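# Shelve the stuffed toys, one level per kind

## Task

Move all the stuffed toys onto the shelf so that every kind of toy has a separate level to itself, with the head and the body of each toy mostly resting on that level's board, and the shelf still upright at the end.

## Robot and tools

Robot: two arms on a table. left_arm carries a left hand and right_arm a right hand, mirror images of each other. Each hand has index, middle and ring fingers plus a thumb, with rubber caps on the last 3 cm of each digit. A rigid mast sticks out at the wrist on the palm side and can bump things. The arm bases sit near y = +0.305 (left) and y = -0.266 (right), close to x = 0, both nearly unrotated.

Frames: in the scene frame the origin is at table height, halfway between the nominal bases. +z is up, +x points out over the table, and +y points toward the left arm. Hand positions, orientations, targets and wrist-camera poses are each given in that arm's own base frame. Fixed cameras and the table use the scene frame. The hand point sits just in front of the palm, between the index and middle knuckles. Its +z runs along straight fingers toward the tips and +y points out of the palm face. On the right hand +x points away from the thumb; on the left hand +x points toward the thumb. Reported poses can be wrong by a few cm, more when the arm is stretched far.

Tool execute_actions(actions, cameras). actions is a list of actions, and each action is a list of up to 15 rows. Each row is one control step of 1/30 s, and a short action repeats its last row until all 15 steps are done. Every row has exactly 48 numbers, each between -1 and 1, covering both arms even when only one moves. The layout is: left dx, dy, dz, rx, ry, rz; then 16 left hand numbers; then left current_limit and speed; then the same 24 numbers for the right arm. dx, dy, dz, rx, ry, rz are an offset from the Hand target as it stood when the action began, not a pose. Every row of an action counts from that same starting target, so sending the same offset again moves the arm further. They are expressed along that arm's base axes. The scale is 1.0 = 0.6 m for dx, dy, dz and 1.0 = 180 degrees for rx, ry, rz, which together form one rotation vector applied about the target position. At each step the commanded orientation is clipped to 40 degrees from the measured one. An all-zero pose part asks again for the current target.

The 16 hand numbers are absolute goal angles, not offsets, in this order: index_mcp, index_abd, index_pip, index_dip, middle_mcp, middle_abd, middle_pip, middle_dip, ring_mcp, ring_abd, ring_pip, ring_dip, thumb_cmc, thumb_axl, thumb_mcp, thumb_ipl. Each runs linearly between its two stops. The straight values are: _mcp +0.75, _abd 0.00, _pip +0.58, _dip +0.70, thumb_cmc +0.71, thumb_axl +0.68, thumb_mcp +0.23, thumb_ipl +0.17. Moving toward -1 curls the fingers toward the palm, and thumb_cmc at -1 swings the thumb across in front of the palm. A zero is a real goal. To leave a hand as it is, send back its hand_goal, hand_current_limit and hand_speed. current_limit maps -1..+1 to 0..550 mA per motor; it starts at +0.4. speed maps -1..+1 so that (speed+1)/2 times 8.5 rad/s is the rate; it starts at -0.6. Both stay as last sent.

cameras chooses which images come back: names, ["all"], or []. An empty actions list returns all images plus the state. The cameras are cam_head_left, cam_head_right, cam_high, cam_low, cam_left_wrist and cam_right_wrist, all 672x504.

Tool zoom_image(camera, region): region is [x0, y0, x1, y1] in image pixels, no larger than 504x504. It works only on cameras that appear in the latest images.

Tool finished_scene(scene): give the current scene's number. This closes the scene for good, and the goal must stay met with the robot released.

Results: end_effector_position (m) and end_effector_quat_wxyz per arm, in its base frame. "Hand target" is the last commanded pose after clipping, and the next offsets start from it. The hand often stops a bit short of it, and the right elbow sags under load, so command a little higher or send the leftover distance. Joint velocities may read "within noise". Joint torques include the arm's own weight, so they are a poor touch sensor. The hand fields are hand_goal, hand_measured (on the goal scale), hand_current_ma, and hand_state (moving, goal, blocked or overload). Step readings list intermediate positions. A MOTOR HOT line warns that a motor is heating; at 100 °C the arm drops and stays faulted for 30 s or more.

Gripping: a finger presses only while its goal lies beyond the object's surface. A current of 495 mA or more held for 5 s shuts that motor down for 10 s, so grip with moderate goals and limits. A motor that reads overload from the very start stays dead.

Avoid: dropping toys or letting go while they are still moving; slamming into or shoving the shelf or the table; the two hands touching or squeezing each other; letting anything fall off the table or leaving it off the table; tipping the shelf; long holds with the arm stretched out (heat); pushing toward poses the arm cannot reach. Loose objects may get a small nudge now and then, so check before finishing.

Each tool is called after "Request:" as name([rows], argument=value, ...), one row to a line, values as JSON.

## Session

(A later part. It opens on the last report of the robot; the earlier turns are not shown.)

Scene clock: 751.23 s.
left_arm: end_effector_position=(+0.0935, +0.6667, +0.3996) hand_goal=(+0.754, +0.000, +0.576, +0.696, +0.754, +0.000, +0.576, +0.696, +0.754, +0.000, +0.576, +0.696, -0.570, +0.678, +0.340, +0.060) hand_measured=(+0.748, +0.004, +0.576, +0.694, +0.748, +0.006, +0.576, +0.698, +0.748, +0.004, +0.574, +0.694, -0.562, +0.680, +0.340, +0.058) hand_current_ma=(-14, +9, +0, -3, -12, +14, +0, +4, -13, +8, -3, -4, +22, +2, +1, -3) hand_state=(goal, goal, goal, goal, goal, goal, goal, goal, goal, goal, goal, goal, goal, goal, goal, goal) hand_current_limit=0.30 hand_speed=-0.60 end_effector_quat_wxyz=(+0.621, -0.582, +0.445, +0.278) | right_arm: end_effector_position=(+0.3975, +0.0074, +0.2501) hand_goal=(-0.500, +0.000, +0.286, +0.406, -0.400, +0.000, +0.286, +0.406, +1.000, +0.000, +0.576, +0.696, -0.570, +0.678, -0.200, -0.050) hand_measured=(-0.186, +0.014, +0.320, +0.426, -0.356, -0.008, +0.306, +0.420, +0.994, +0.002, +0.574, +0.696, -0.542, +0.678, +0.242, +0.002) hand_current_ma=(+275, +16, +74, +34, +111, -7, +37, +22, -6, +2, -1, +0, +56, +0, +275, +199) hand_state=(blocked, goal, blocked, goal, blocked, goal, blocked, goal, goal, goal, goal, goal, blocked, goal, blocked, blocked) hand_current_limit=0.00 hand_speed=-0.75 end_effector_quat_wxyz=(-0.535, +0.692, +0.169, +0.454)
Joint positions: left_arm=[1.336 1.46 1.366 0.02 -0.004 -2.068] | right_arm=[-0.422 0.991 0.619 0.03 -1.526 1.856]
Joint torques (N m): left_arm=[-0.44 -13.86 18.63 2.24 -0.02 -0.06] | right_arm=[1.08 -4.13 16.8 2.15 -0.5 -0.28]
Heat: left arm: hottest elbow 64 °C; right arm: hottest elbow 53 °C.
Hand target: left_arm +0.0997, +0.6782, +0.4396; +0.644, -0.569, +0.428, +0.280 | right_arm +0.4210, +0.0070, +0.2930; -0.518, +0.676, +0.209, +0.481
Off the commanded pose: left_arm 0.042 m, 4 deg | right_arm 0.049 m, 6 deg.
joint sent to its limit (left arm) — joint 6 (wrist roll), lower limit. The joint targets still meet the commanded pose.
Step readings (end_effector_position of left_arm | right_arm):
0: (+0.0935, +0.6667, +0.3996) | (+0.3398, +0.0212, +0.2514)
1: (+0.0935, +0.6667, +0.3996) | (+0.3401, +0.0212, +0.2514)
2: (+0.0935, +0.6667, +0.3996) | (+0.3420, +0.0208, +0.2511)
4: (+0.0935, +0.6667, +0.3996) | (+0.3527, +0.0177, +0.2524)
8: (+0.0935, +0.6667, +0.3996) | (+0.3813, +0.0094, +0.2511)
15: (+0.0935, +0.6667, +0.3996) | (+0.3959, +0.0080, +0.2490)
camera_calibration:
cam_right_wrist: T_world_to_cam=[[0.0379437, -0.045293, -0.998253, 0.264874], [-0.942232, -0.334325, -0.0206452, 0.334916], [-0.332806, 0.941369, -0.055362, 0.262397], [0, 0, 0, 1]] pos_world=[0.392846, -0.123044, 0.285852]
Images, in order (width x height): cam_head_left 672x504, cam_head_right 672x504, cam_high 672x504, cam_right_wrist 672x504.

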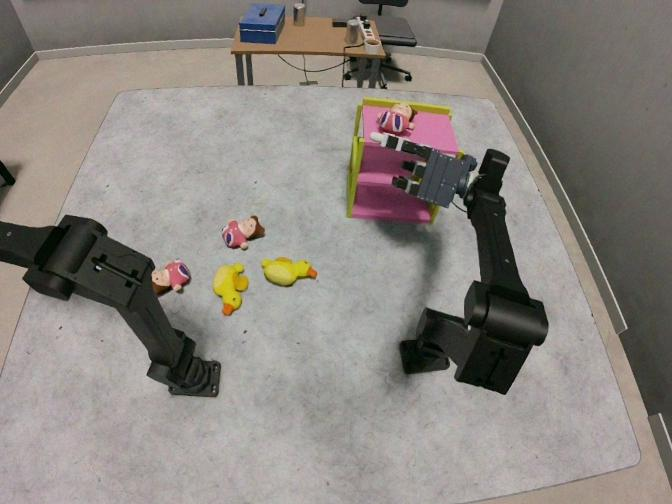

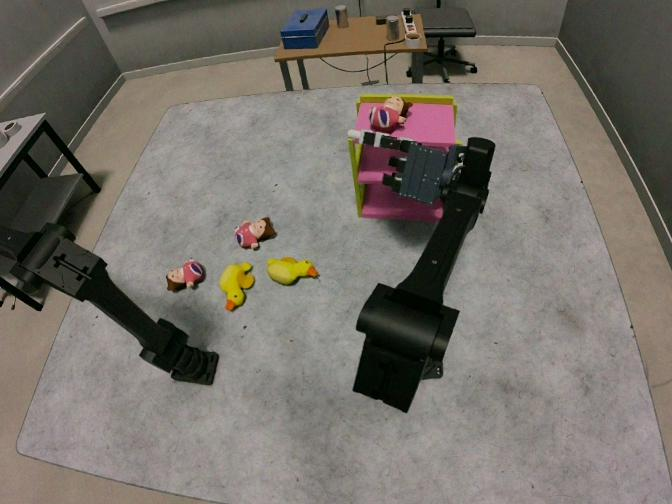

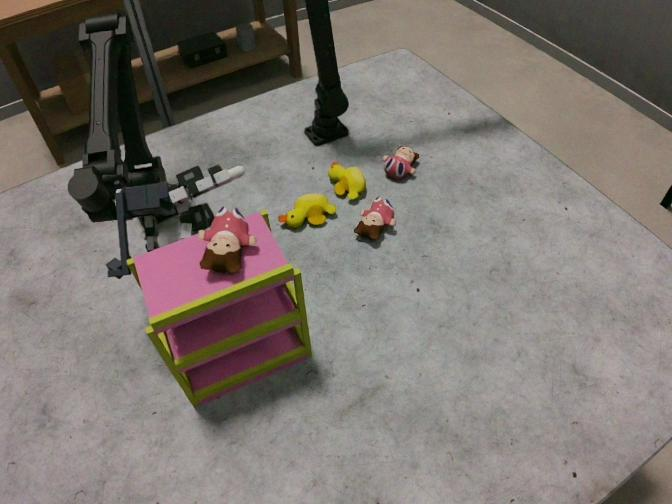

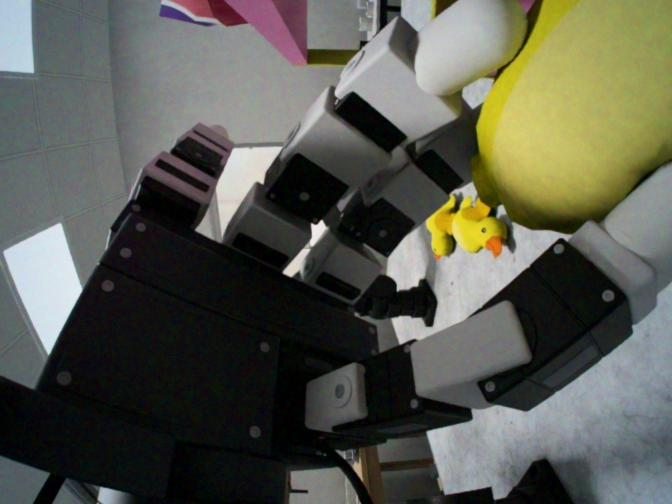

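Request:
execute_actions([
  [[0,0,0,0,0,0,0.754,0,0.576,0.696,0.754,0,0.576,0.696,0.754,0,0.576,0.696,-0.571,0.678,0.34,0.06,0.3,-0.6,0.02,0.01,-0.015,0,0,0,-0.5,0,0.286,0.406,-0.4,0,0.286,0.406,1,0,0.576,0.696,-0.571,0.678,-0.2,-0.05,0.0,-0.75]],
], cameras=["cam_head_left", "cam_low", "cam_high"])

Request:
zoom_image(camera="cam_low", region=[50, 70, 290, 320])

Request:
zoom_image(camera="cam_head_left", region=[340, 90, 500, 230])

Scene clock: 762.57 s.
left_arm: end_effector_position=(+0.0935, +0.6667, +0.3996) hand_goal=(+0.754, +0.000, +0.576, +0.696, +0.754, +0.000, +0.576, +0.696, +0.754, +0.000, +0.576, +0.696, -0.570, +0.678, +0.340, +0.060) hand_measured=(+0.748, +0.004, +0.576, +0.694, +0.748, +0.006, +0.576, +0.698, +0.748, +0.004, +0.574, +0.694, -0.562, +0.680, +0.340, +0.058) hand_current_ma=(-14, +9, +0, -3, -12, +14, +0, +4, -13, +8, -3, -4, +22, +2, +1, -3) hand_state=(goal, goal, goal, goal, goal, goal, goal, goal, goal, goal, goal, goal, goal, goal, goal, goal) hand_current_limit=0.30 hand_speed=-0.60 end_effector_quat_wxyz=(+0.621, -0.582, +0.445, +0.278) | right_arm: end_effector_position=(+0.4128, +0.0114, +0.2473) hand_goal=(-0.500, +0.000, +0.286, +0.406, -0.400, +0.000, +0.286, +0.406, +1.000, +0.000, +0.576, +0.696, -0.570, +0.678, -0.200, -0.050) hand_measured=(-0.186, +0.014, +0.320, +0.426, -0.356, -0.008, +0.306, +0.420, +0.994, +0.002, +0.574, +0.696, -0.542, +0.678, +0.242, +0.002) hand_current_ma=(+275, +16, +74, +34, +111, -7, +37, +22, -6, +2, -1, +0, +56, +0, +275, +199) hand_state=(blocked, goal, blocked, goal, blocked, goal, blocked, goal, goal, goal, goal, goal, blocked, goal, blocked, blocked) hand_current_limit=0.00 hand_speed=-0.75 end_effector_quat_wxyz=(-0.530, +0.693, +0.175, +0.457)
Joint positions: left_arm=[1.336 1.46 1.366 0.02 -0.004 -2.068] | right_arm=[-0.388 1.035 0.622 0.148 -1.492 1.919]
Joint torques (N m): left_arm=[-0.03 -14.39 18.56 2.21 -0.07 -0.04] | right_arm=[1.08 -4.42 15.64 2.15 -0.43 -0.27]
Heat: left arm: hottest elbow 65 °C; right arm: hottest elbow 51 °C.
Hand target: left_arm +0.0997, +0.6782, +0.4396; +0.644, -0.569, +0.428, +0.280 | right_arm +0.4331, +0.0131, +0.2842; -0.518, +0.676, +0.209, +0.481
Off the commanded pose: left_arm 0.042 m, 4 deg | right_arm 0.042 m, 5 deg.
joint sent to its limit (left arm) — joint 6 (wrist roll), lower limit. The joint targets still meet the commanded pose.
Step readings (end_effector_position of left_arm | right_arm):
0: (+0.0935, +0.6667, +0.3996) | (+0.3975, +0.0074, +0.2501)
1: (+0.0935, +0.6667, +0.3996) | (+0.3976, +0.0074, +0.2501)
2: (+0.0935, +0.6667, +0.3996) | (+0.3987, +0.0071, +0.2498)
4: (+0.0935, +0.6667, +0.3996) | (+0.4025, +0.0067, +0.2488)
8: (+0.0935, +0.6667, +0.3996) | (+0.4089, +0.0093, +0.2462)
15: (+0.0935, +0.6667, +0.3996) | (+0.4121, +0.0115, +0.2462)
Images, in order (width x height): cam_head_left 672x504, cam_high 672x504, cam_low 672x504.

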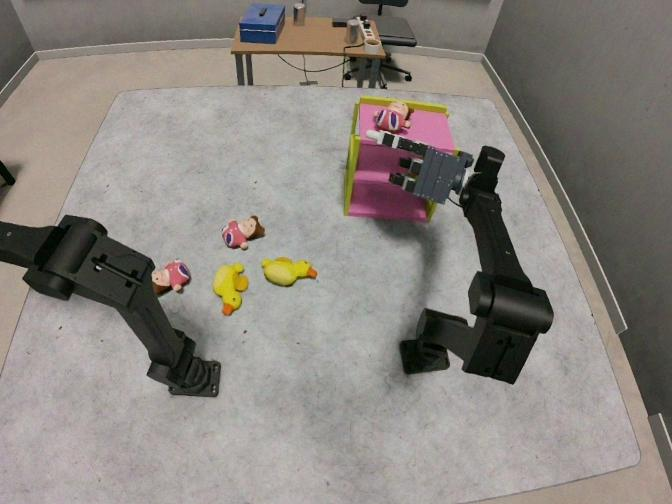

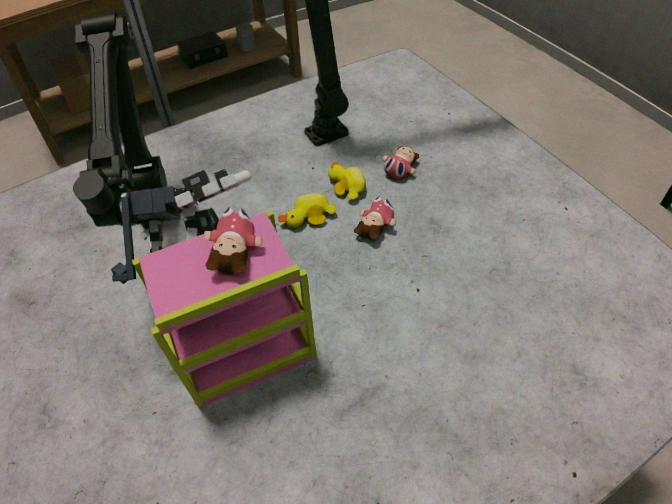

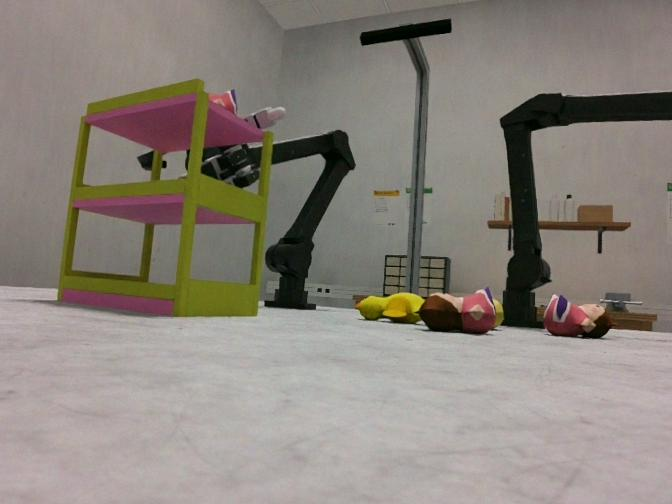

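Scaled by 2.016 from the camera's 672x504 image, which has a finer 960x720 frame.

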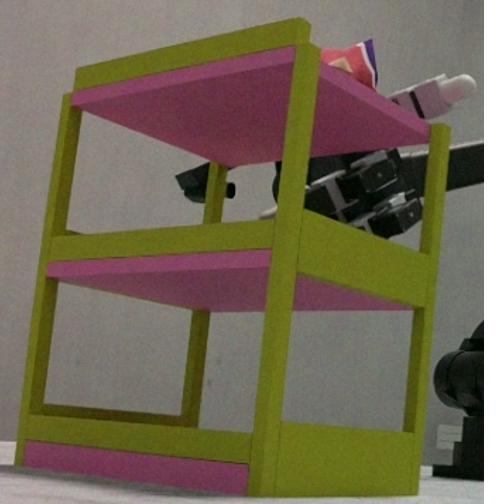

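Scaled by 3.150 from the camera's 672x504 image, which has a finer 960x720 frame.

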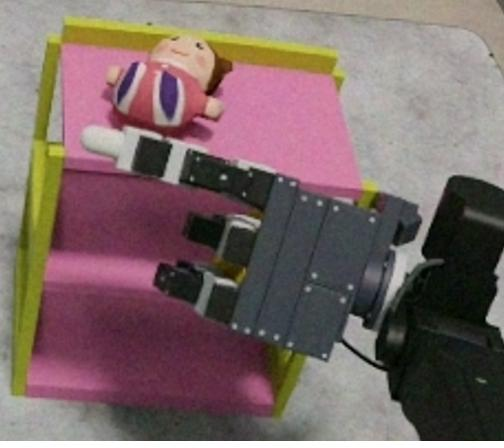

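Request:
execute_actions([
  [[0,0,0,0,0,0,0.754,0,0.576,0.696,0.754,0,0.576,0.696,0.754,0,0.576,0.696,-0.571,0.678,0.34,0.06,0.3,-0.6,0,0,-0.015,0,0,0,-0.5,0,0.286,0.406,-0.4,0,0.286,0.406,1,0,0.576,0.696,-0.57,0.678,-0.2,-0.05,0,-0.75]],
], cameras=["cam_head_left","cam_head_right","cam_low"])

Scene clock: 803.50 s.
left_arm: end_effector_position=(+0.0935, +0.6667, +0.3996) hand_goal=(+0.754, +0.000, +0.576, +0.696, +0.754, +0.000, +0.576, +0.696, +0.754, +0.000, +0.576, +0.696, -0.570, +0.678, +0.340, +0.060) hand_measured=(+0.748, +0.004, +0.576, +0.694, +0.748, +0.006, +0.576, +0.698, +0.748, +0.004, +0.574, +0.694, -0.562, +0.680, +0.340, +0.058) hand_current_ma=(-14, +9, +0, -3, -12, +14, +0, +4, -13, +8, -3, -4, +22, +2, +1, -3) hand_state=(goal, goal, goal, goal, goal, goal, goal, goal, goal, goal, goal, goal, goal, goal, goal, goal) hand_current_limit=0.30 hand_speed=-0.60 end_effector_quat_wxyz=(+0.621, -0.582, +0.445, +0.278) | right_arm: end_effector_position=(+0.4206, +0.0084, +0.2517) hand_goal=(-0.500, +0.000, +0.286, +0.406, -0.400, +0.000, +0.286, +0.406, +1.000, +0.000, +0.576, +0.696, -0.570, +0.678, -0.200, -0.050) hand_measured=(-0.186, +0.014, +0.320, +0.426, -0.356, -0.008, +0.306, +0.420, +0.994, +0.002, +0.574, +0.696, -0.542, +0.678, +0.242, +0.002) hand_current_ma=(+275, +16, +74, +34, +111, -7, +37, +22, -6, +2, -1, +0, +56, +0, +275, +199) hand_state=(blocked, goal, blocked, goal, blocked, goal, blocked, goal, goal, goal, goal, goal, blocked, goal, blocked, blocked) hand_current_limit=0.00 hand_speed=-0.75 end_effector_quat_wxyz=(-0.525, +0.689, +0.181, +0.466)
Joint positions: left_arm=[1.336 1.46 1.366 0.02 -0.004 -2.068] | right_arm=[-0.388 1.056 0.622 0.263 -1.488 1.988]
Joint torques (N m): left_arm=[-0.03 -13.8 18.51 2.33 -0.04 0] | right_arm=[1.32 -4.37 13.31 2.29 -0.33 -0.26]
Heat: left arm: hottest elbow 66 °C; right arm: hottest elbow 54 °C.
Hand target: left_arm +0.0997, +0.6782, +0.4396; +0.644, -0.569, +0.428, +0.280 | right_arm +0.4331, +0.0130, +0.2751; -0.518, +0.676, +0.209, +0.481
Off the commanded pose: left_arm 0.042 m, 4 deg | right_arm 0.027 m, 4 deg.
joint sent to its limit (left arm) — joint 6 (wrist roll), lower limit. The joint targets still meet the commanded pose.
Step readings (end_effector_position of left_arm | right_arm):
0: (+0.0935, +0.6667, +0.3996) | (+0.4128, +0.0114, +0.2473)
1: (+0.0935, +0.6667, +0.3996) | (+0.4128, +0.0114, +0.2474)
2: (+0.0935, +0.6667, +0.3996) | (+0.4132, +0.0112, +0.2476)
4: (+0.0935, +0.6667, +0.3996) | (+0.4148, +0.0105, +0.2481)
8: (+0.0935, +0.6667, +0.3996) | (+0.4177, +0.0093, +0.2486)
15: (+0.0935, +0.6667, +0.3996) | (+0.4200, +0.0085, +0.2505)
Images, in order (width x height): cam_head_left 672x504, cam_head_right 672x504, cam_low 672x504.

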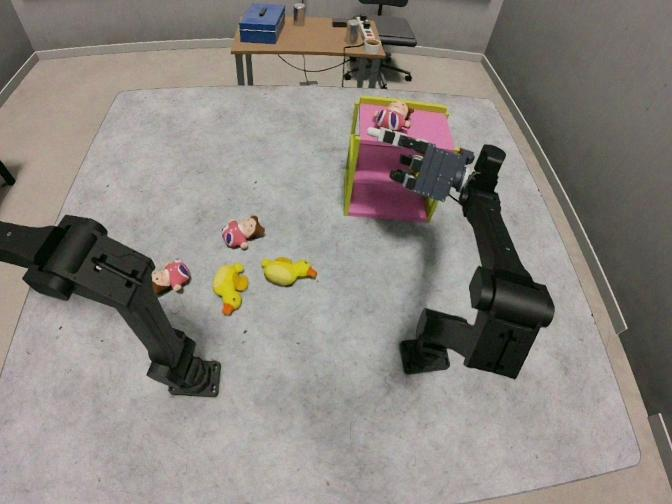

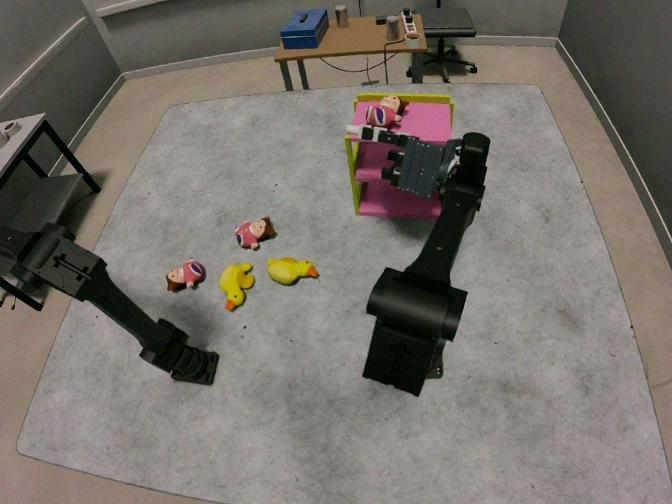

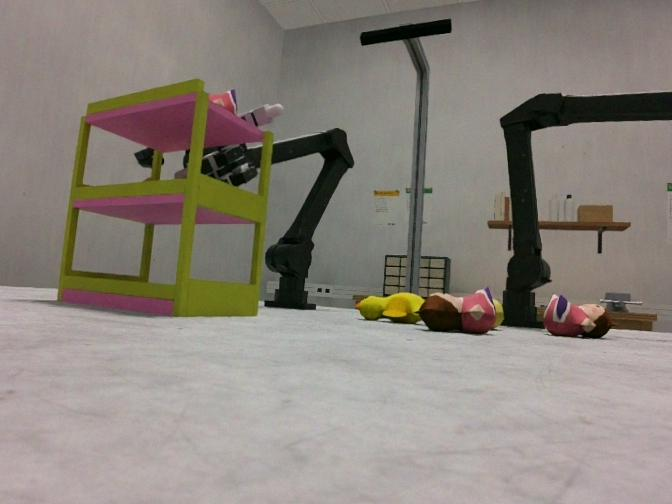

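Request:
zoom_image(camera="cam_low", region=[50, 70, 300, 258])

Request:
zoom_image(camera="cam_head_left", region=[330, 80, 530, 230])

Request:
zoom_image(camera="cam_head_right", region=[330, 80, 530, 230])

Scaled by 2.016 from the camera's 672x504 image, which has a finer 960x720 frame.

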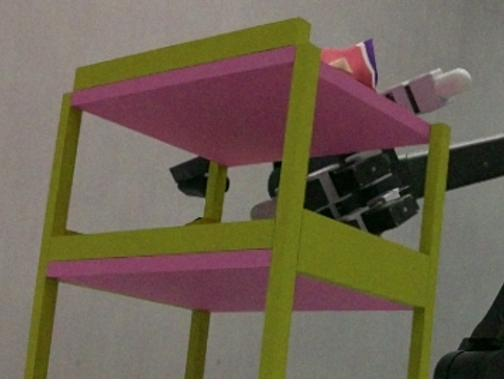

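Scaled by 2.520 from the camera's 672x504 image, which has a finer 960x720 frame.

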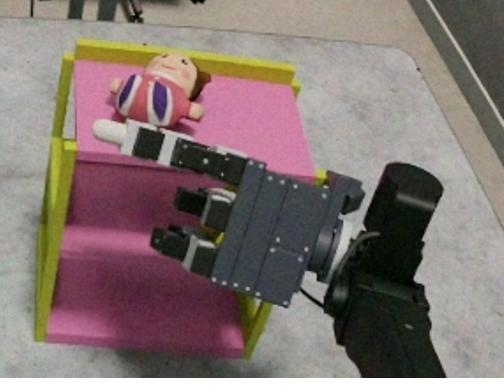

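Scaled by 2.520 from the camera's 672x504 image, which has a finer 960x720 frame.

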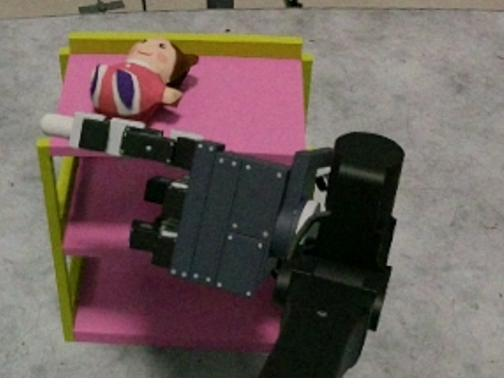

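Request:
execute_actions(actions=[], cameras=["cam_right_wrist","cam_high"])

Scene clock: 814.83 s.
left_arm: end_effector_position=(+0.0935, +0.6667, +0.3996) hand_goal=(+0.754, +0.000, +0.576, +0.696, +0.754, +0.000, +0.576, +0.696, +0.754, +0.000, +0.576, +0.696, -0.570, +0.678, +0.340, +0.060) hand_measured=(+0.748, +0.004, +0.576, +0.694, +0.748, +0.006, +0.576, +0.698, +0.748, +0.004, +0.574, +0.694, -0.562, +0.680, +0.340, +0.058) hand_current_ma=(-14, +9, +0, -3, -12, +14, +0, +4, -13, +8, -3, -4, +22, +2, +1, -3) hand_state=(goal, goal, goal, goal, goal, goal, goal, goal, goal, goal, goal, goal, goal, goal, goal, goal) hand_current_limit=0.30 hand_speed=-0.60 end_effector_quat_wxyz=(+0.621, -0.582, +0.445, +0.278) | right_arm: end_effector_position=(+0.4206, +0.0084, +0.2518) hand_goal=(-0.500, +0.000, +0.286, +0.406, -0.400, +0.000, +0.286, +0.406, +1.000, +0.000, +0.576, +0.696, -0.570, +0.678, -0.200, -0.050) hand_measured=(-0.186, +0.014, +0.320, +0.426, -0.356, -0.008, +0.306, +0.420, +0.994, +0.002, +0.574, +0.696, -0.542, +0.678, +0.242, +0.002) hand_current_ma=(+275, +16, +74, +34, +111, -7, +37, +22, -6, +2, -1, +0, +56, +0, +275, +199) hand_state=(blocked, goal, blocked, goal, blocked, goal, blocked, goal, goal, goal, goal, goal, blocked, goal, blocked, blocked) hand_current_limit=0.00 hand_speed=-0.75 end_effector_quat_wxyz=(-0.525, +0.689, +0.181, +0.466)
Joint positions: left_arm=[1.336 1.46 1.366 0.02 -0.004 -2.068] | right_arm=[-0.388 1.056 0.622 0.263 -1.488 1.989]
Joint velocities: within noise
Joint torques (N m): left_arm=[-0.56 -14.45 18.58 2.15 -0.04 -0.03] | right_arm=[1.61 -4.6 13.26 2.28 -0.37 -0.27]
Heat: left arm: hottest elbow 66 °C; right arm: hottest elbow 53 °C.
Hand target: left_arm +0.0997, +0.6782, +0.4396; +0.644, -0.569, +0.428, +0.280 | right_arm +0.4331, +0.0130, +0.2751; -0.518, +0.676, +0.209, +0.481
Off the commanded pose: left_arm 0.042 m, 4 deg | right_arm 0.027 m, 4 deg.
camera_calibration:
cam_right_wrist: T_world_to_cam=[[0.0723262, -0.061809, -0.995464, 0.25069], [-0.942457, -0.330873, -0.0479308, 0.363911], [-0.32641, 0.941649, -0.0821831, 0.273294], [0, 0, 0, 1]] pos_world=[0.414045, -0.121444, 0.289455]
Images, in order (width x height): cam_high 672x504, cam_right_wrist 672x504.

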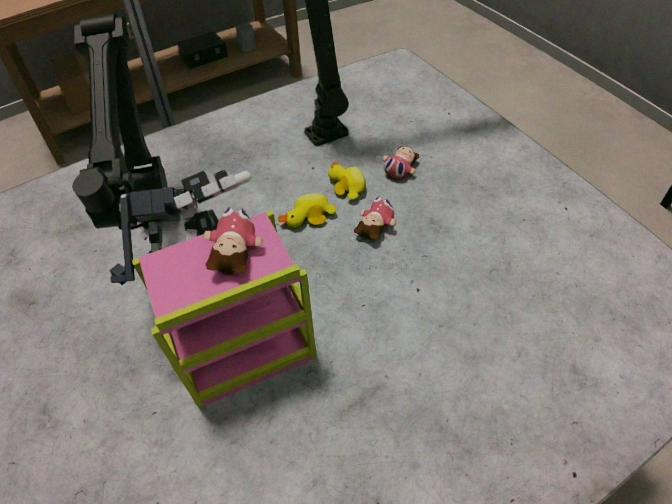

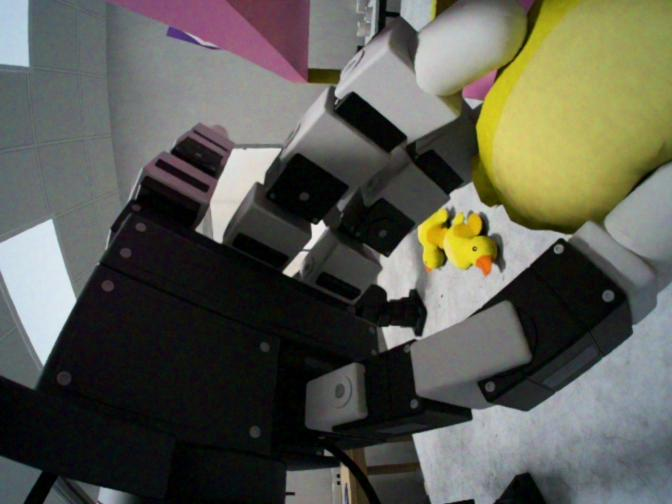

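Request:
execute_actions([
  [[0,0,0,0,0,0,0.754,0,0.576,0.696,0.754,0,0.576,0.696,0.754,0,0.576,0.696,-0.571,0.678,0.34,0.06,0.3,-0.6,-0.01,0,-0.025,0,0,0,-0.5,0,0.286,0.406,-0.4,0,0.286,0.406,1,0,0.576,0.696,-0.57,0.678,-0.2,-0.05,0,-0.75]],
], cameras=["cam_head_left","cam_right_wrist"])

Scene clock: 857.07 s.
left_arm: end_effector_position=(+0.0935, +0.6667, +0.3996) hand_goal=(+0.754, +0.000, +0.576, +0.696, +0.754, +0.000, +0.576, +0.696, +0.754, +0.000, +0.576, +0.696, -0.570, +0.678, +0.340, +0.060) hand_measured=(+0.748, +0.004, +0.576, +0.694, +0.748, +0.006, +0.576, +0.698, +0.748, +0.004, +0.574, +0.694, -0.562, +0.680, +0.340, +0.058) hand_current_ma=(-14, +9, +0, -3, -12, +14, +0, +4, -13, +8, -3, -4, +22, +2, +1, -3) hand_state=(goal, goal, goal, goal, goal, goal, goal, goal, goal, goal, goal, goal, goal, goal, goal, goal) hand_current_limit=0.30 hand_speed=-0.60 end_effector_quat_wxyz=(+0.621, -0.582, +0.445, +0.278) | right_arm: end_effector_position=(+0.4250, +0.0066, +0.2556) hand_goal=(-0.500, +0.000, +0.286, +0.406, -0.400, +0.000, +0.286, +0.406, +1.000, +0.000, +0.576, +0.696, -0.570, +0.678, -0.200, -0.050) hand_measured=(-0.186, +0.014, +0.320, +0.426, -0.356, -0.008, +0.306, +0.420, +0.994, +0.002, +0.574, +0.696, -0.542, +0.678, +0.242, +0.002) hand_current_ma=(+275, +16, +74, +34, +111, -7, +37, +22, -6, +2, -1, +0, +56, +0, +275, +199) hand_state=(blocked, goal, blocked, goal, blocked, goal, blocked, goal, goal, goal, goal, goal, blocked, goal, blocked, blocked) hand_current_limit=0.00 hand_speed=-0.75 end_effector_quat_wxyz=(-0.517, +0.684, +0.193, +0.477)
Joint positions: left_arm=[1.336 1.46 1.366 0.02 -0.004 -2.068] | right_arm=[-0.388 1.065 0.622 0.313 -1.488 1.993]
Joint torques (N m): left_arm=[0.26 -13.68 18.66 2.17 -0.07 -0.04] | right_arm=[0.73 -4.37 10.1 2.21 -0.5 -0.29]
Heat: left arm: hottest elbow 67 °C; right arm: hottest elbow 50 °C.
Hand target: left_arm +0.0997, +0.6782, +0.4396; +0.644, -0.569, +0.428, +0.280 | right_arm +0.4272, +0.0130, +0.2601; -0.518, +0.676, +0.209, +0.481
Off the commanded pose: left_arm 0.042 m, 4 deg | right_arm 0.008 m, 2 deg.
joint sent to its limit (left arm) — joint 6 (wrist roll), lower limit. The joint targets still meet the commanded pose.
Step readings (end_effector_position of left_arm | right_arm):
0: (+0.0935, +0.6667, +0.3996) | (+0.4206, +0.0084, +0.2518)
1: (+0.0935, +0.6667, +0.3996) | (+0.4206, +0.0084, +0.2518)
2: (+0.0935, +0.6667, +0.3996) | (+0.4207, +0.0083, +0.2521)
4: (+0.0935, +0.6667, +0.3996) | (+0.4214, +0.0080, +0.2524)
8: (+0.0935, +0.6667, +0.3996) | (+0.4227, +0.0075, +0.2531)
15: (+0.0935, +0.6667, +0.3996) | (+0.4243, +0.0069, +0.2545)
camera_calibration:
cam_right_wrist: T_world_to_cam=[[0.106537, -0.0754663, -0.991441, 0.238641], [-0.940347, -0.331664, -0.0758014, 0.373931], [-0.323105, 0.940374, -0.106299, 0.281452], [0, 0, 0, 1]] pos_world=[0.417139, -0.122642, 0.294861]
Images, in order (width x height): cam_head_left 672x504, cam_right_wrist 672x504.

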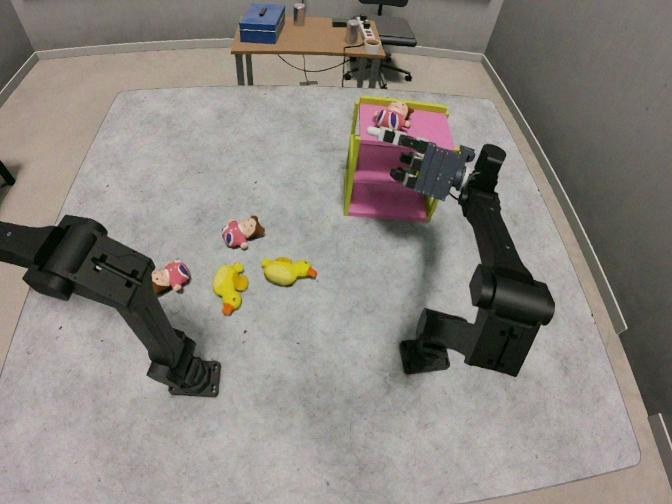

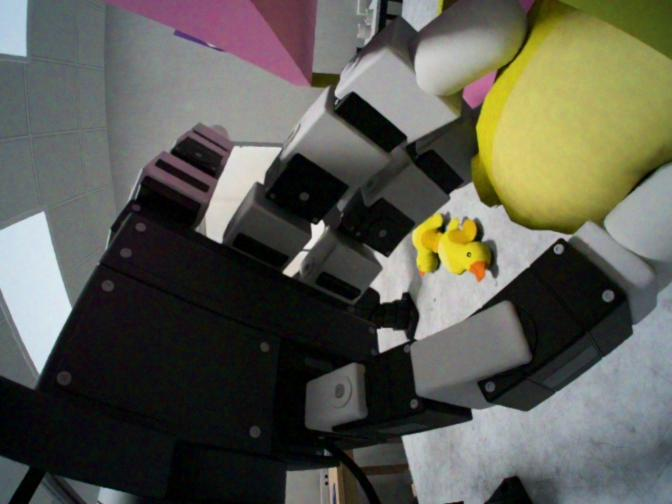

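Request:
execute_actions(actions=[], cameras=["cam_high","cam_low","cam_head_right"])

Request:
zoom_image(camera="cam_high", region=[100, 190, 340, 410])

Request:
zoom_image(camera="cam_low", region=[50, 70, 300, 258])

Scene clock: 864.40 s.
left_arm: end_effector_position=(+0.0935, +0.6667, +0.3996) hand_goal=(+0.754, +0.000, +0.576, +0.696, +0.754, +0.000, +0.576, +0.696, +0.754, +0.000, +0.576, +0.696, -0.570, +0.678, +0.340, +0.060) hand_measured=(+0.748, +0.004, +0.576, +0.694, +0.748, +0.006, +0.576, +0.698, +0.748, +0.004, +0.574, +0.694, -0.562, +0.680, +0.340, +0.058) hand_current_ma=(-14, +9, +0, -3, -12, +14, +0, +4, -13, +8, -3, -4, +22, +2, +1, -3) hand_state=(goal, goal, goal, goal, goal, goal, goal, goal, goal, goal, goal, goal, goal, goal, goal, goal) hand_current_limit=0.30 hand_speed=-0.60 end_effector_quat_wxyz=(+0.621, -0.582, +0.445, +0.278) | right_arm: end_effector_position=(+0.4250, +0.0066, +0.2556) hand_goal=(-0.500, +0.000, +0.286, +0.406, -0.400, +0.000, +0.286, +0.406, +1.000, +0.000, +0.576, +0.696, -0.570, +0.678, -0.200, -0.050) hand_measured=(-0.186, +0.014, +0.320, +0.426, -0.356, -0.008, +0.306, +0.420, +0.994, +0.002, +0.574, +0.696, -0.542, +0.678, +0.242, +0.002) hand_current_ma=(+275, +16, +74, +34, +111, -7, +37, +22, -6, +2, -1, +0, +56, +0, +275, +199) hand_state=(blocked, goal, blocked, goal, blocked, goal, blocked, goal, goal, goal, goal, goal, blocked, goal, blocked, blocked) hand_current_limit=0.00 hand_speed=-0.75 end_effector_quat_wxyz=(-0.517, +0.684, +0.193, +0.477)
Joint positions: left_arm=[1.336 1.46 1.366 0.02 -0.004 -2.068] | right_arm=[-0.388 1.065 0.622 0.313 -1.488 1.993]
Joint velocities: within noise
Joint torques (N m): left_arm=[-0.15 -13.51 18.56 2.26 -0.03 -0.05] | right_arm=[0.73 -4.54 10.04 2.22 -0.5 -0.31]
Heat: left arm: hottest elbow 67 °C; right arm: hottest elbow 49 °C.
Hand target: left_arm +0.0997, +0.6782, +0.4396; +0.644, -0.569, +0.428, +0.280 | right_arm +0.4271, +0.0130, +0.2601; -0.518, +0.676, +0.209, +0.481
Off the commanded pose: left_arm 0.042 m, 4 deg | right_arm 0.008 m, 2 deg.
Images, in order (width x height): cam_head_right 672x504, cam_high 672x504, cam_low 672x504.

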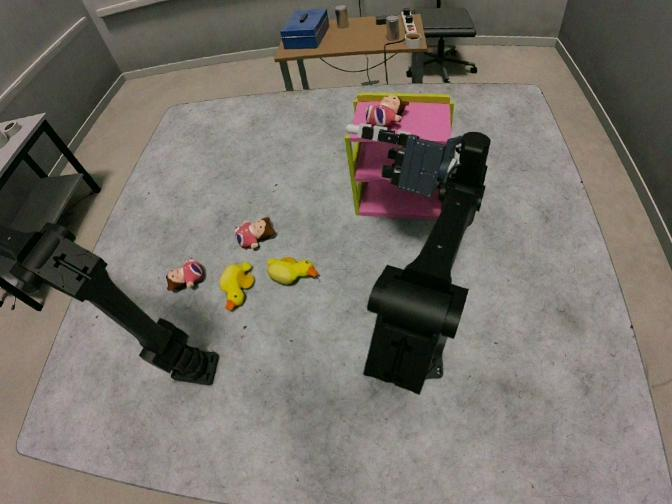

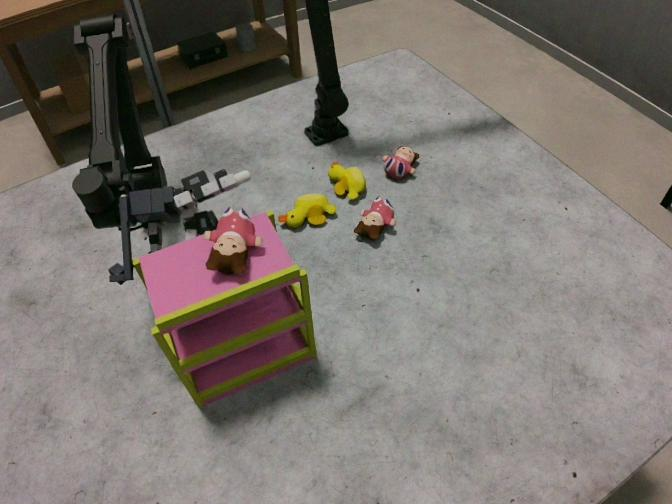

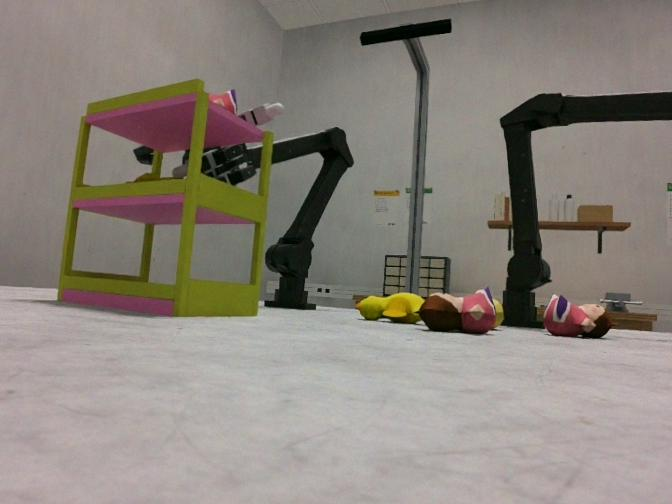

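Scaled by 2.100 from the camera's 672x504 image, which has a finer 960x720 frame.

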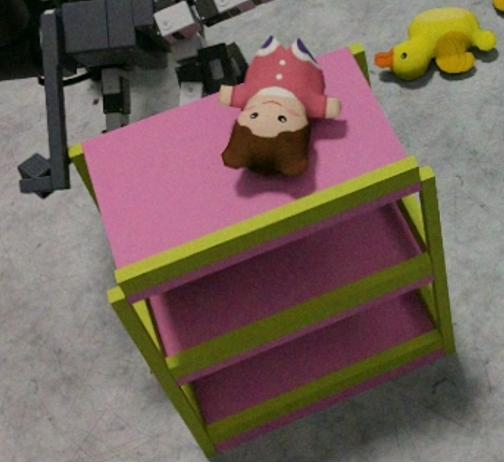

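Scaled by 2.016 from the camera's 672x504 image, which has a finer 960x720 frame.

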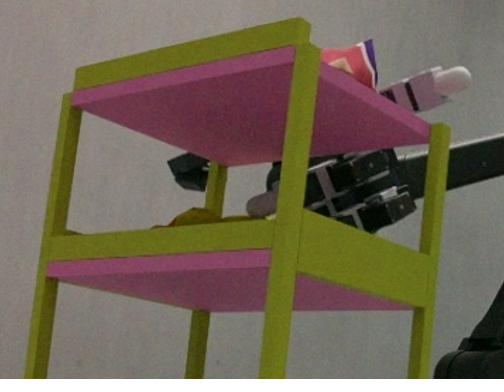

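Request:
execute_actions([
  [[0,0,0,0,0,0,0.754,0,0.576,0.696,0.754,0,0.576,0.696,0.754,0,0.576,0.696,-0.571,0.678,0.34,0.06,0.3,-0.6,-0.005,0,-0.03,0,0,0,-0.5,0,0.286,0.406,-0.4,0,0.286,0.406,1,0,0.576,0.696,-0.57,0.678,-0.2,-0.05,0,-0.75]],
], cameras=["cam_low"])

Request:
zoom_image(camera="cam_low", region=[50, 70, 300, 258])

Scene clock: 893.93 s.
left_arm: end_effector_position=(+0.0935, +0.6667, +0.3996) hand_goal=(+0.754, +0.000, +0.576, +0.696, +0.754, +0.000, +0.576, +0.696, +0.754, +0.000, +0.576, +0.696, -0.570, +0.678, +0.340, +0.060) hand_measured=(+0.748, +0.004, +0.576, +0.694, +0.748, +0.006, +0.576, +0.698, +0.748, +0.004, +0.574, +0.694, -0.562, +0.680, +0.340, +0.058) hand_current_ma=(-14, +9, +0, -3, -12, +14, +0, +4, -13, +8, -3, -4, +22, +2, +1, -3) hand_state=(goal, goal, goal, goal, goal, goal, goal, goal, goal, goal, goal, goal, goal, goal, goal, goal) hand_current_limit=0.30 hand_speed=-0.60 end_effector_quat_wxyz=(+0.621, -0.582, +0.445, +0.278) | right_arm: end_effector_position=(+0.4248, +0.0066, +0.2440) hand_goal=(-0.500, +0.000, +0.286, +0.406, -0.400, +0.000, +0.286, +0.406, +1.000, +0.000, +0.576, +0.696, -0.570, +0.678, -0.200, -0.050) hand_measured=(-0.186, +0.014, +0.320, +0.426, -0.356, -0.008, +0.306, +0.420, +0.994, +0.002, +0.574, +0.696, -0.542, +0.678, +0.242, +0.002) hand_current_ma=(+275, +16, +74, +34, +111, -7, +37, +22, -6, +2, -1, +0, +56, +0, +275, +199) hand_state=(blocked, goal, blocked, goal, blocked, goal, blocked, goal, goal, goal, goal, goal, blocked, goal, blocked, blocked) hand_current_limit=0.00 hand_speed=-0.75 end_effector_quat_wxyz=(-0.512, +0.682, +0.200, +0.482)
Joint positions: left_arm=[1.336 1.46 1.366 0.02 -0.004 -2.068] | right_arm=[-0.388 1.083 0.593 0.368 -1.489 1.979]
Joint torques (N m): left_arm=[-0.67 -14.15 18.52 2.21 -0.07 -0.01] | right_arm=[0.44 -4.31 9.16 2.1 -0.59 -0.21]
Heat: left arm: hottest elbow 68 °C; right arm: hottest elbow 46 °C.
Hand target: left_arm +0.0997, +0.6782, +0.4396; +0.644, -0.569, +0.428, +0.280 | right_arm +0.4241, +0.0130, +0.2421; -0.518, +0.676, +0.209, +0.481
Off the commanded pose: left_arm 0.042 m, 4 deg | right_arm 0.007 m, 1 deg.
joint sent to its limit (left arm) — joint 6 (wrist roll), lower limit. The joint targets still meet the commanded pose.
Step readings (end_effector_position of left_arm | right_arm):
0: (+0.0935, +0.6667, +0.3996) | (+0.4250, +0.0066, +0.2556)
1: (+0.0935, +0.6667, +0.3996) | (+0.4250, +0.0066, +0.2556)
2: (+0.0935, +0.6667, +0.3996) | (+0.4251, +0.0066, +0.2553)
4: (+0.0935, +0.6667, +0.3996) | (+0.4251, +0.0066, +0.2542)
8: (+0.0935, +0.6667, +0.3996) | (+0.4244, +0.0068, +0.2482)
15: (+0.0935, +0.6667, +0.3996) | (+0.4246, +0.0067, +0.2442)
Images, in order (width x height): cam_low 672x504.

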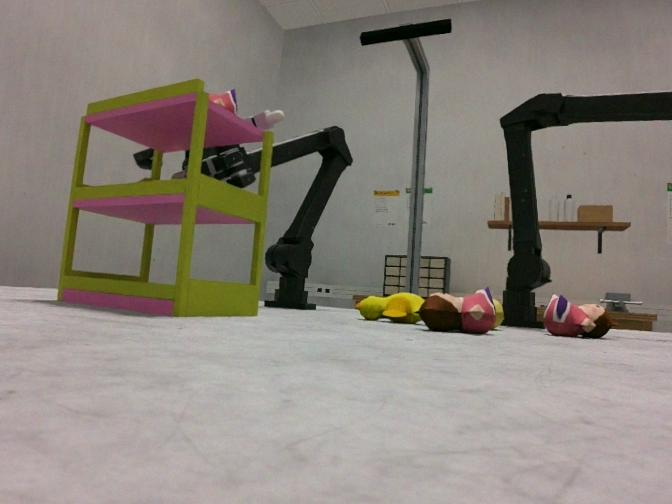

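Scaled by 2.016 from the camera's 672x504 image, which has a finer 960x720 frame.

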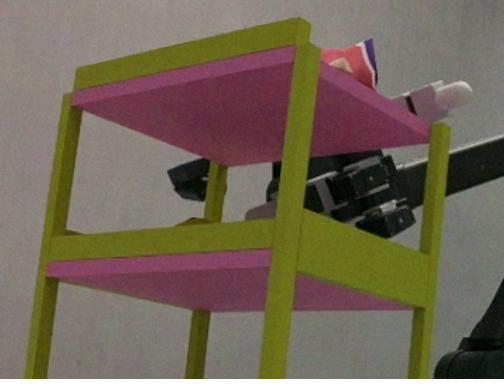

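Descending properly. Continue a bit to contact.

Request:
execute_actions([
  [[0,0,0,0,0,0,0.754,0,0.576,0.696,0.754,0,0.576,0.696,0.754,0,0.576,0.696,-0.571,0.678,0.34,0.06,0.3,-0.6,0,0,-0.012,0,0,0,-0.5,0,0.286,0.406,-0.4,0,0.286,0.406,1,0,0.576,0.696,-0.57,0.678,-0.2,-0.05,0,-0.75]],
], cameras=["cam_low","cam_right_wrist","cam_head_left"])

Request:
zoom_image(camera="cam_low", region=[50, 70, 300, 258])

Scene clock: 899.47 s.
left_arm: end_effector_position=(+0.0935, +0.6667, +0.3996) hand_goal=(+0.754, +0.000, +0.576, +0.696, +0.754, +0.000, +0.576, +0.696, +0.754, +0.000, +0.576, +0.696, -0.570, +0.678, +0.340, +0.060) hand_measured=(+0.748, +0.004, +0.576, +0.694, +0.748, +0.006, +0.576, +0.698, +0.748, +0.004, +0.574, +0.694, -0.562, +0.680, +0.340, +0.058) hand_current_ma=(-14, +9, +0, -3, -12, +14, +0, +4, -13, +8, -3, -4, +22, +2, +1, -3) hand_state=(goal, goal, goal, goal, goal, goal, goal, goal, goal, goal, goal, goal, goal, goal, goal, goal) hand_current_limit=0.30 hand_speed=-0.60 end_effector_quat_wxyz=(+0.621, -0.582, +0.445, +0.278) | right_arm: end_effector_position=(+0.4256, +0.0064, +0.2392) hand_goal=(-0.500, +0.000, +0.286, +0.406, -0.400, +0.000, +0.286, +0.406, +1.000, +0.000, +0.576, +0.696, -0.570, +0.678, -0.200, -0.050) hand_measured=(-0.186, +0.014, +0.320, +0.426, -0.356, -0.008, +0.306, +0.420, +0.994, +0.002, +0.574, +0.696, -0.542, +0.678, +0.242, +0.002) hand_current_ma=(+275, +16, +74, +34, +111, -7, +37, +22, -6, +2, -1, +0, +56, +0, +275, +199) hand_state=(blocked, goal, blocked, goal, blocked, goal, blocked, goal, goal, goal, goal, goal, blocked, goal, blocked, blocked) hand_current_limit=0.00 hand_speed=-0.75 end_effector_quat_wxyz=(-0.510, +0.680, +0.205, +0.486)
Joint positions: left_arm=[1.336 1.46 1.366 0.02 -0.004 -2.068] | right_arm=[-0.388 1.096 0.58 0.417 -1.49 1.989]
Joint torques (N m): left_arm=[-0.26 -13.86 18.63 2.28 -0.05 -0.05] | right_arm=[0.56 -4.48 8.84 2.11 -0.59 -0.18]
Heat: left arm: hottest elbow 68 °C; right arm: hottest elbow 45 °C.
Hand target: left_arm +0.0997, +0.6782, +0.4396; +0.644, -0.569, +0.428, +0.280 | right_arm +0.4240, +0.0130, +0.2350; -0.518, +0.676, +0.209, +0.481
Off the commanded pose: left_arm 0.042 m, 4 deg | right_arm 0.008 m, 1 deg.
joint sent to its limit (left arm) — joint 6 (wrist roll), lower limit. The joint targets still meet the commanded pose.
Step readings (end_effector_position of left_arm | right_arm):
0: (+0.0935, +0.6667, +0.3996) | (+0.4248, +0.0066, +0.2440)
1: (+0.0935, +0.6667, +0.3996) | (+0.4248, +0.0066, +0.2440)
2: (+0.0935, +0.6667, +0.3996) | (+0.4249, +0.0066, +0.2437)
4: (+0.0935, +0.6667, +0.3996) | (+0.4250, +0.0065, +0.2432)
8: (+0.0935, +0.6667, +0.3996) | (+0.4252, +0.0065, +0.2404)
15: (+0.0935, +0.6667, +0.3996) | (+0.4256, +0.0064, +0.2391)
camera_calibration:
cam_right_wrist: T_world_to_cam=[[0.137951, -0.088324, -0.986493, 0.207805], [-0.937148, -0.33395, -0.10115, 0.3779], [-0.320506, 0.938443, -0.128841, 0.2844], [0, 0, 0, 1]] pos_world=[0.416633, -0.122339, 0.279865]
Images, in order (width x height): cam_head_left 672x504, cam_low 672x504, cam_right_wrist 672x504.

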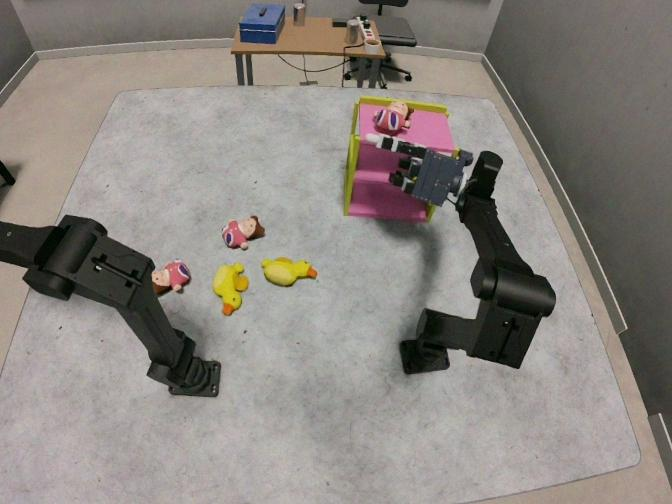

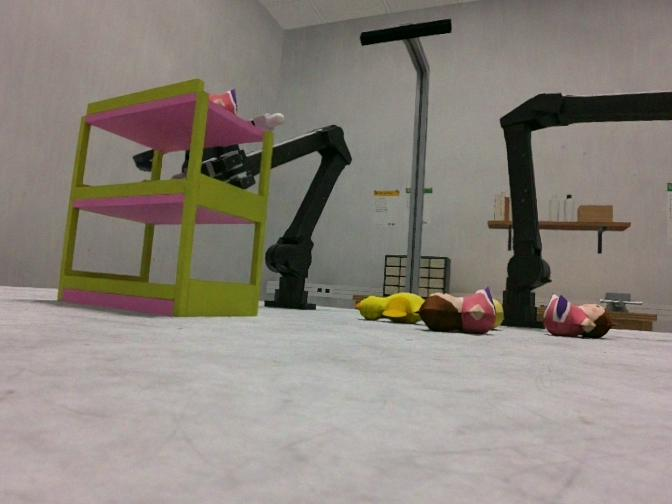

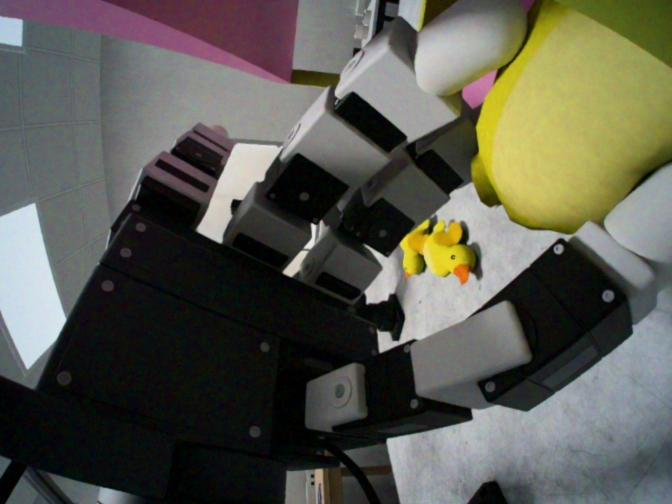

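Scaled by 2.016 from the camera's 672x504 image, which has a finer 960x720 frame.

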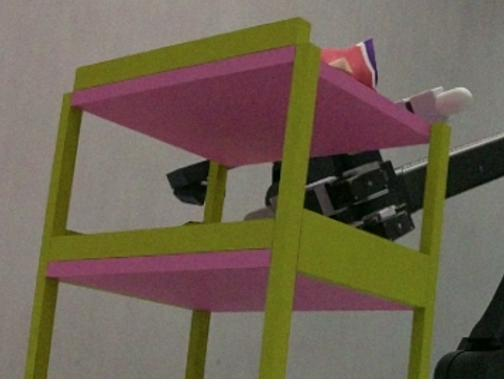

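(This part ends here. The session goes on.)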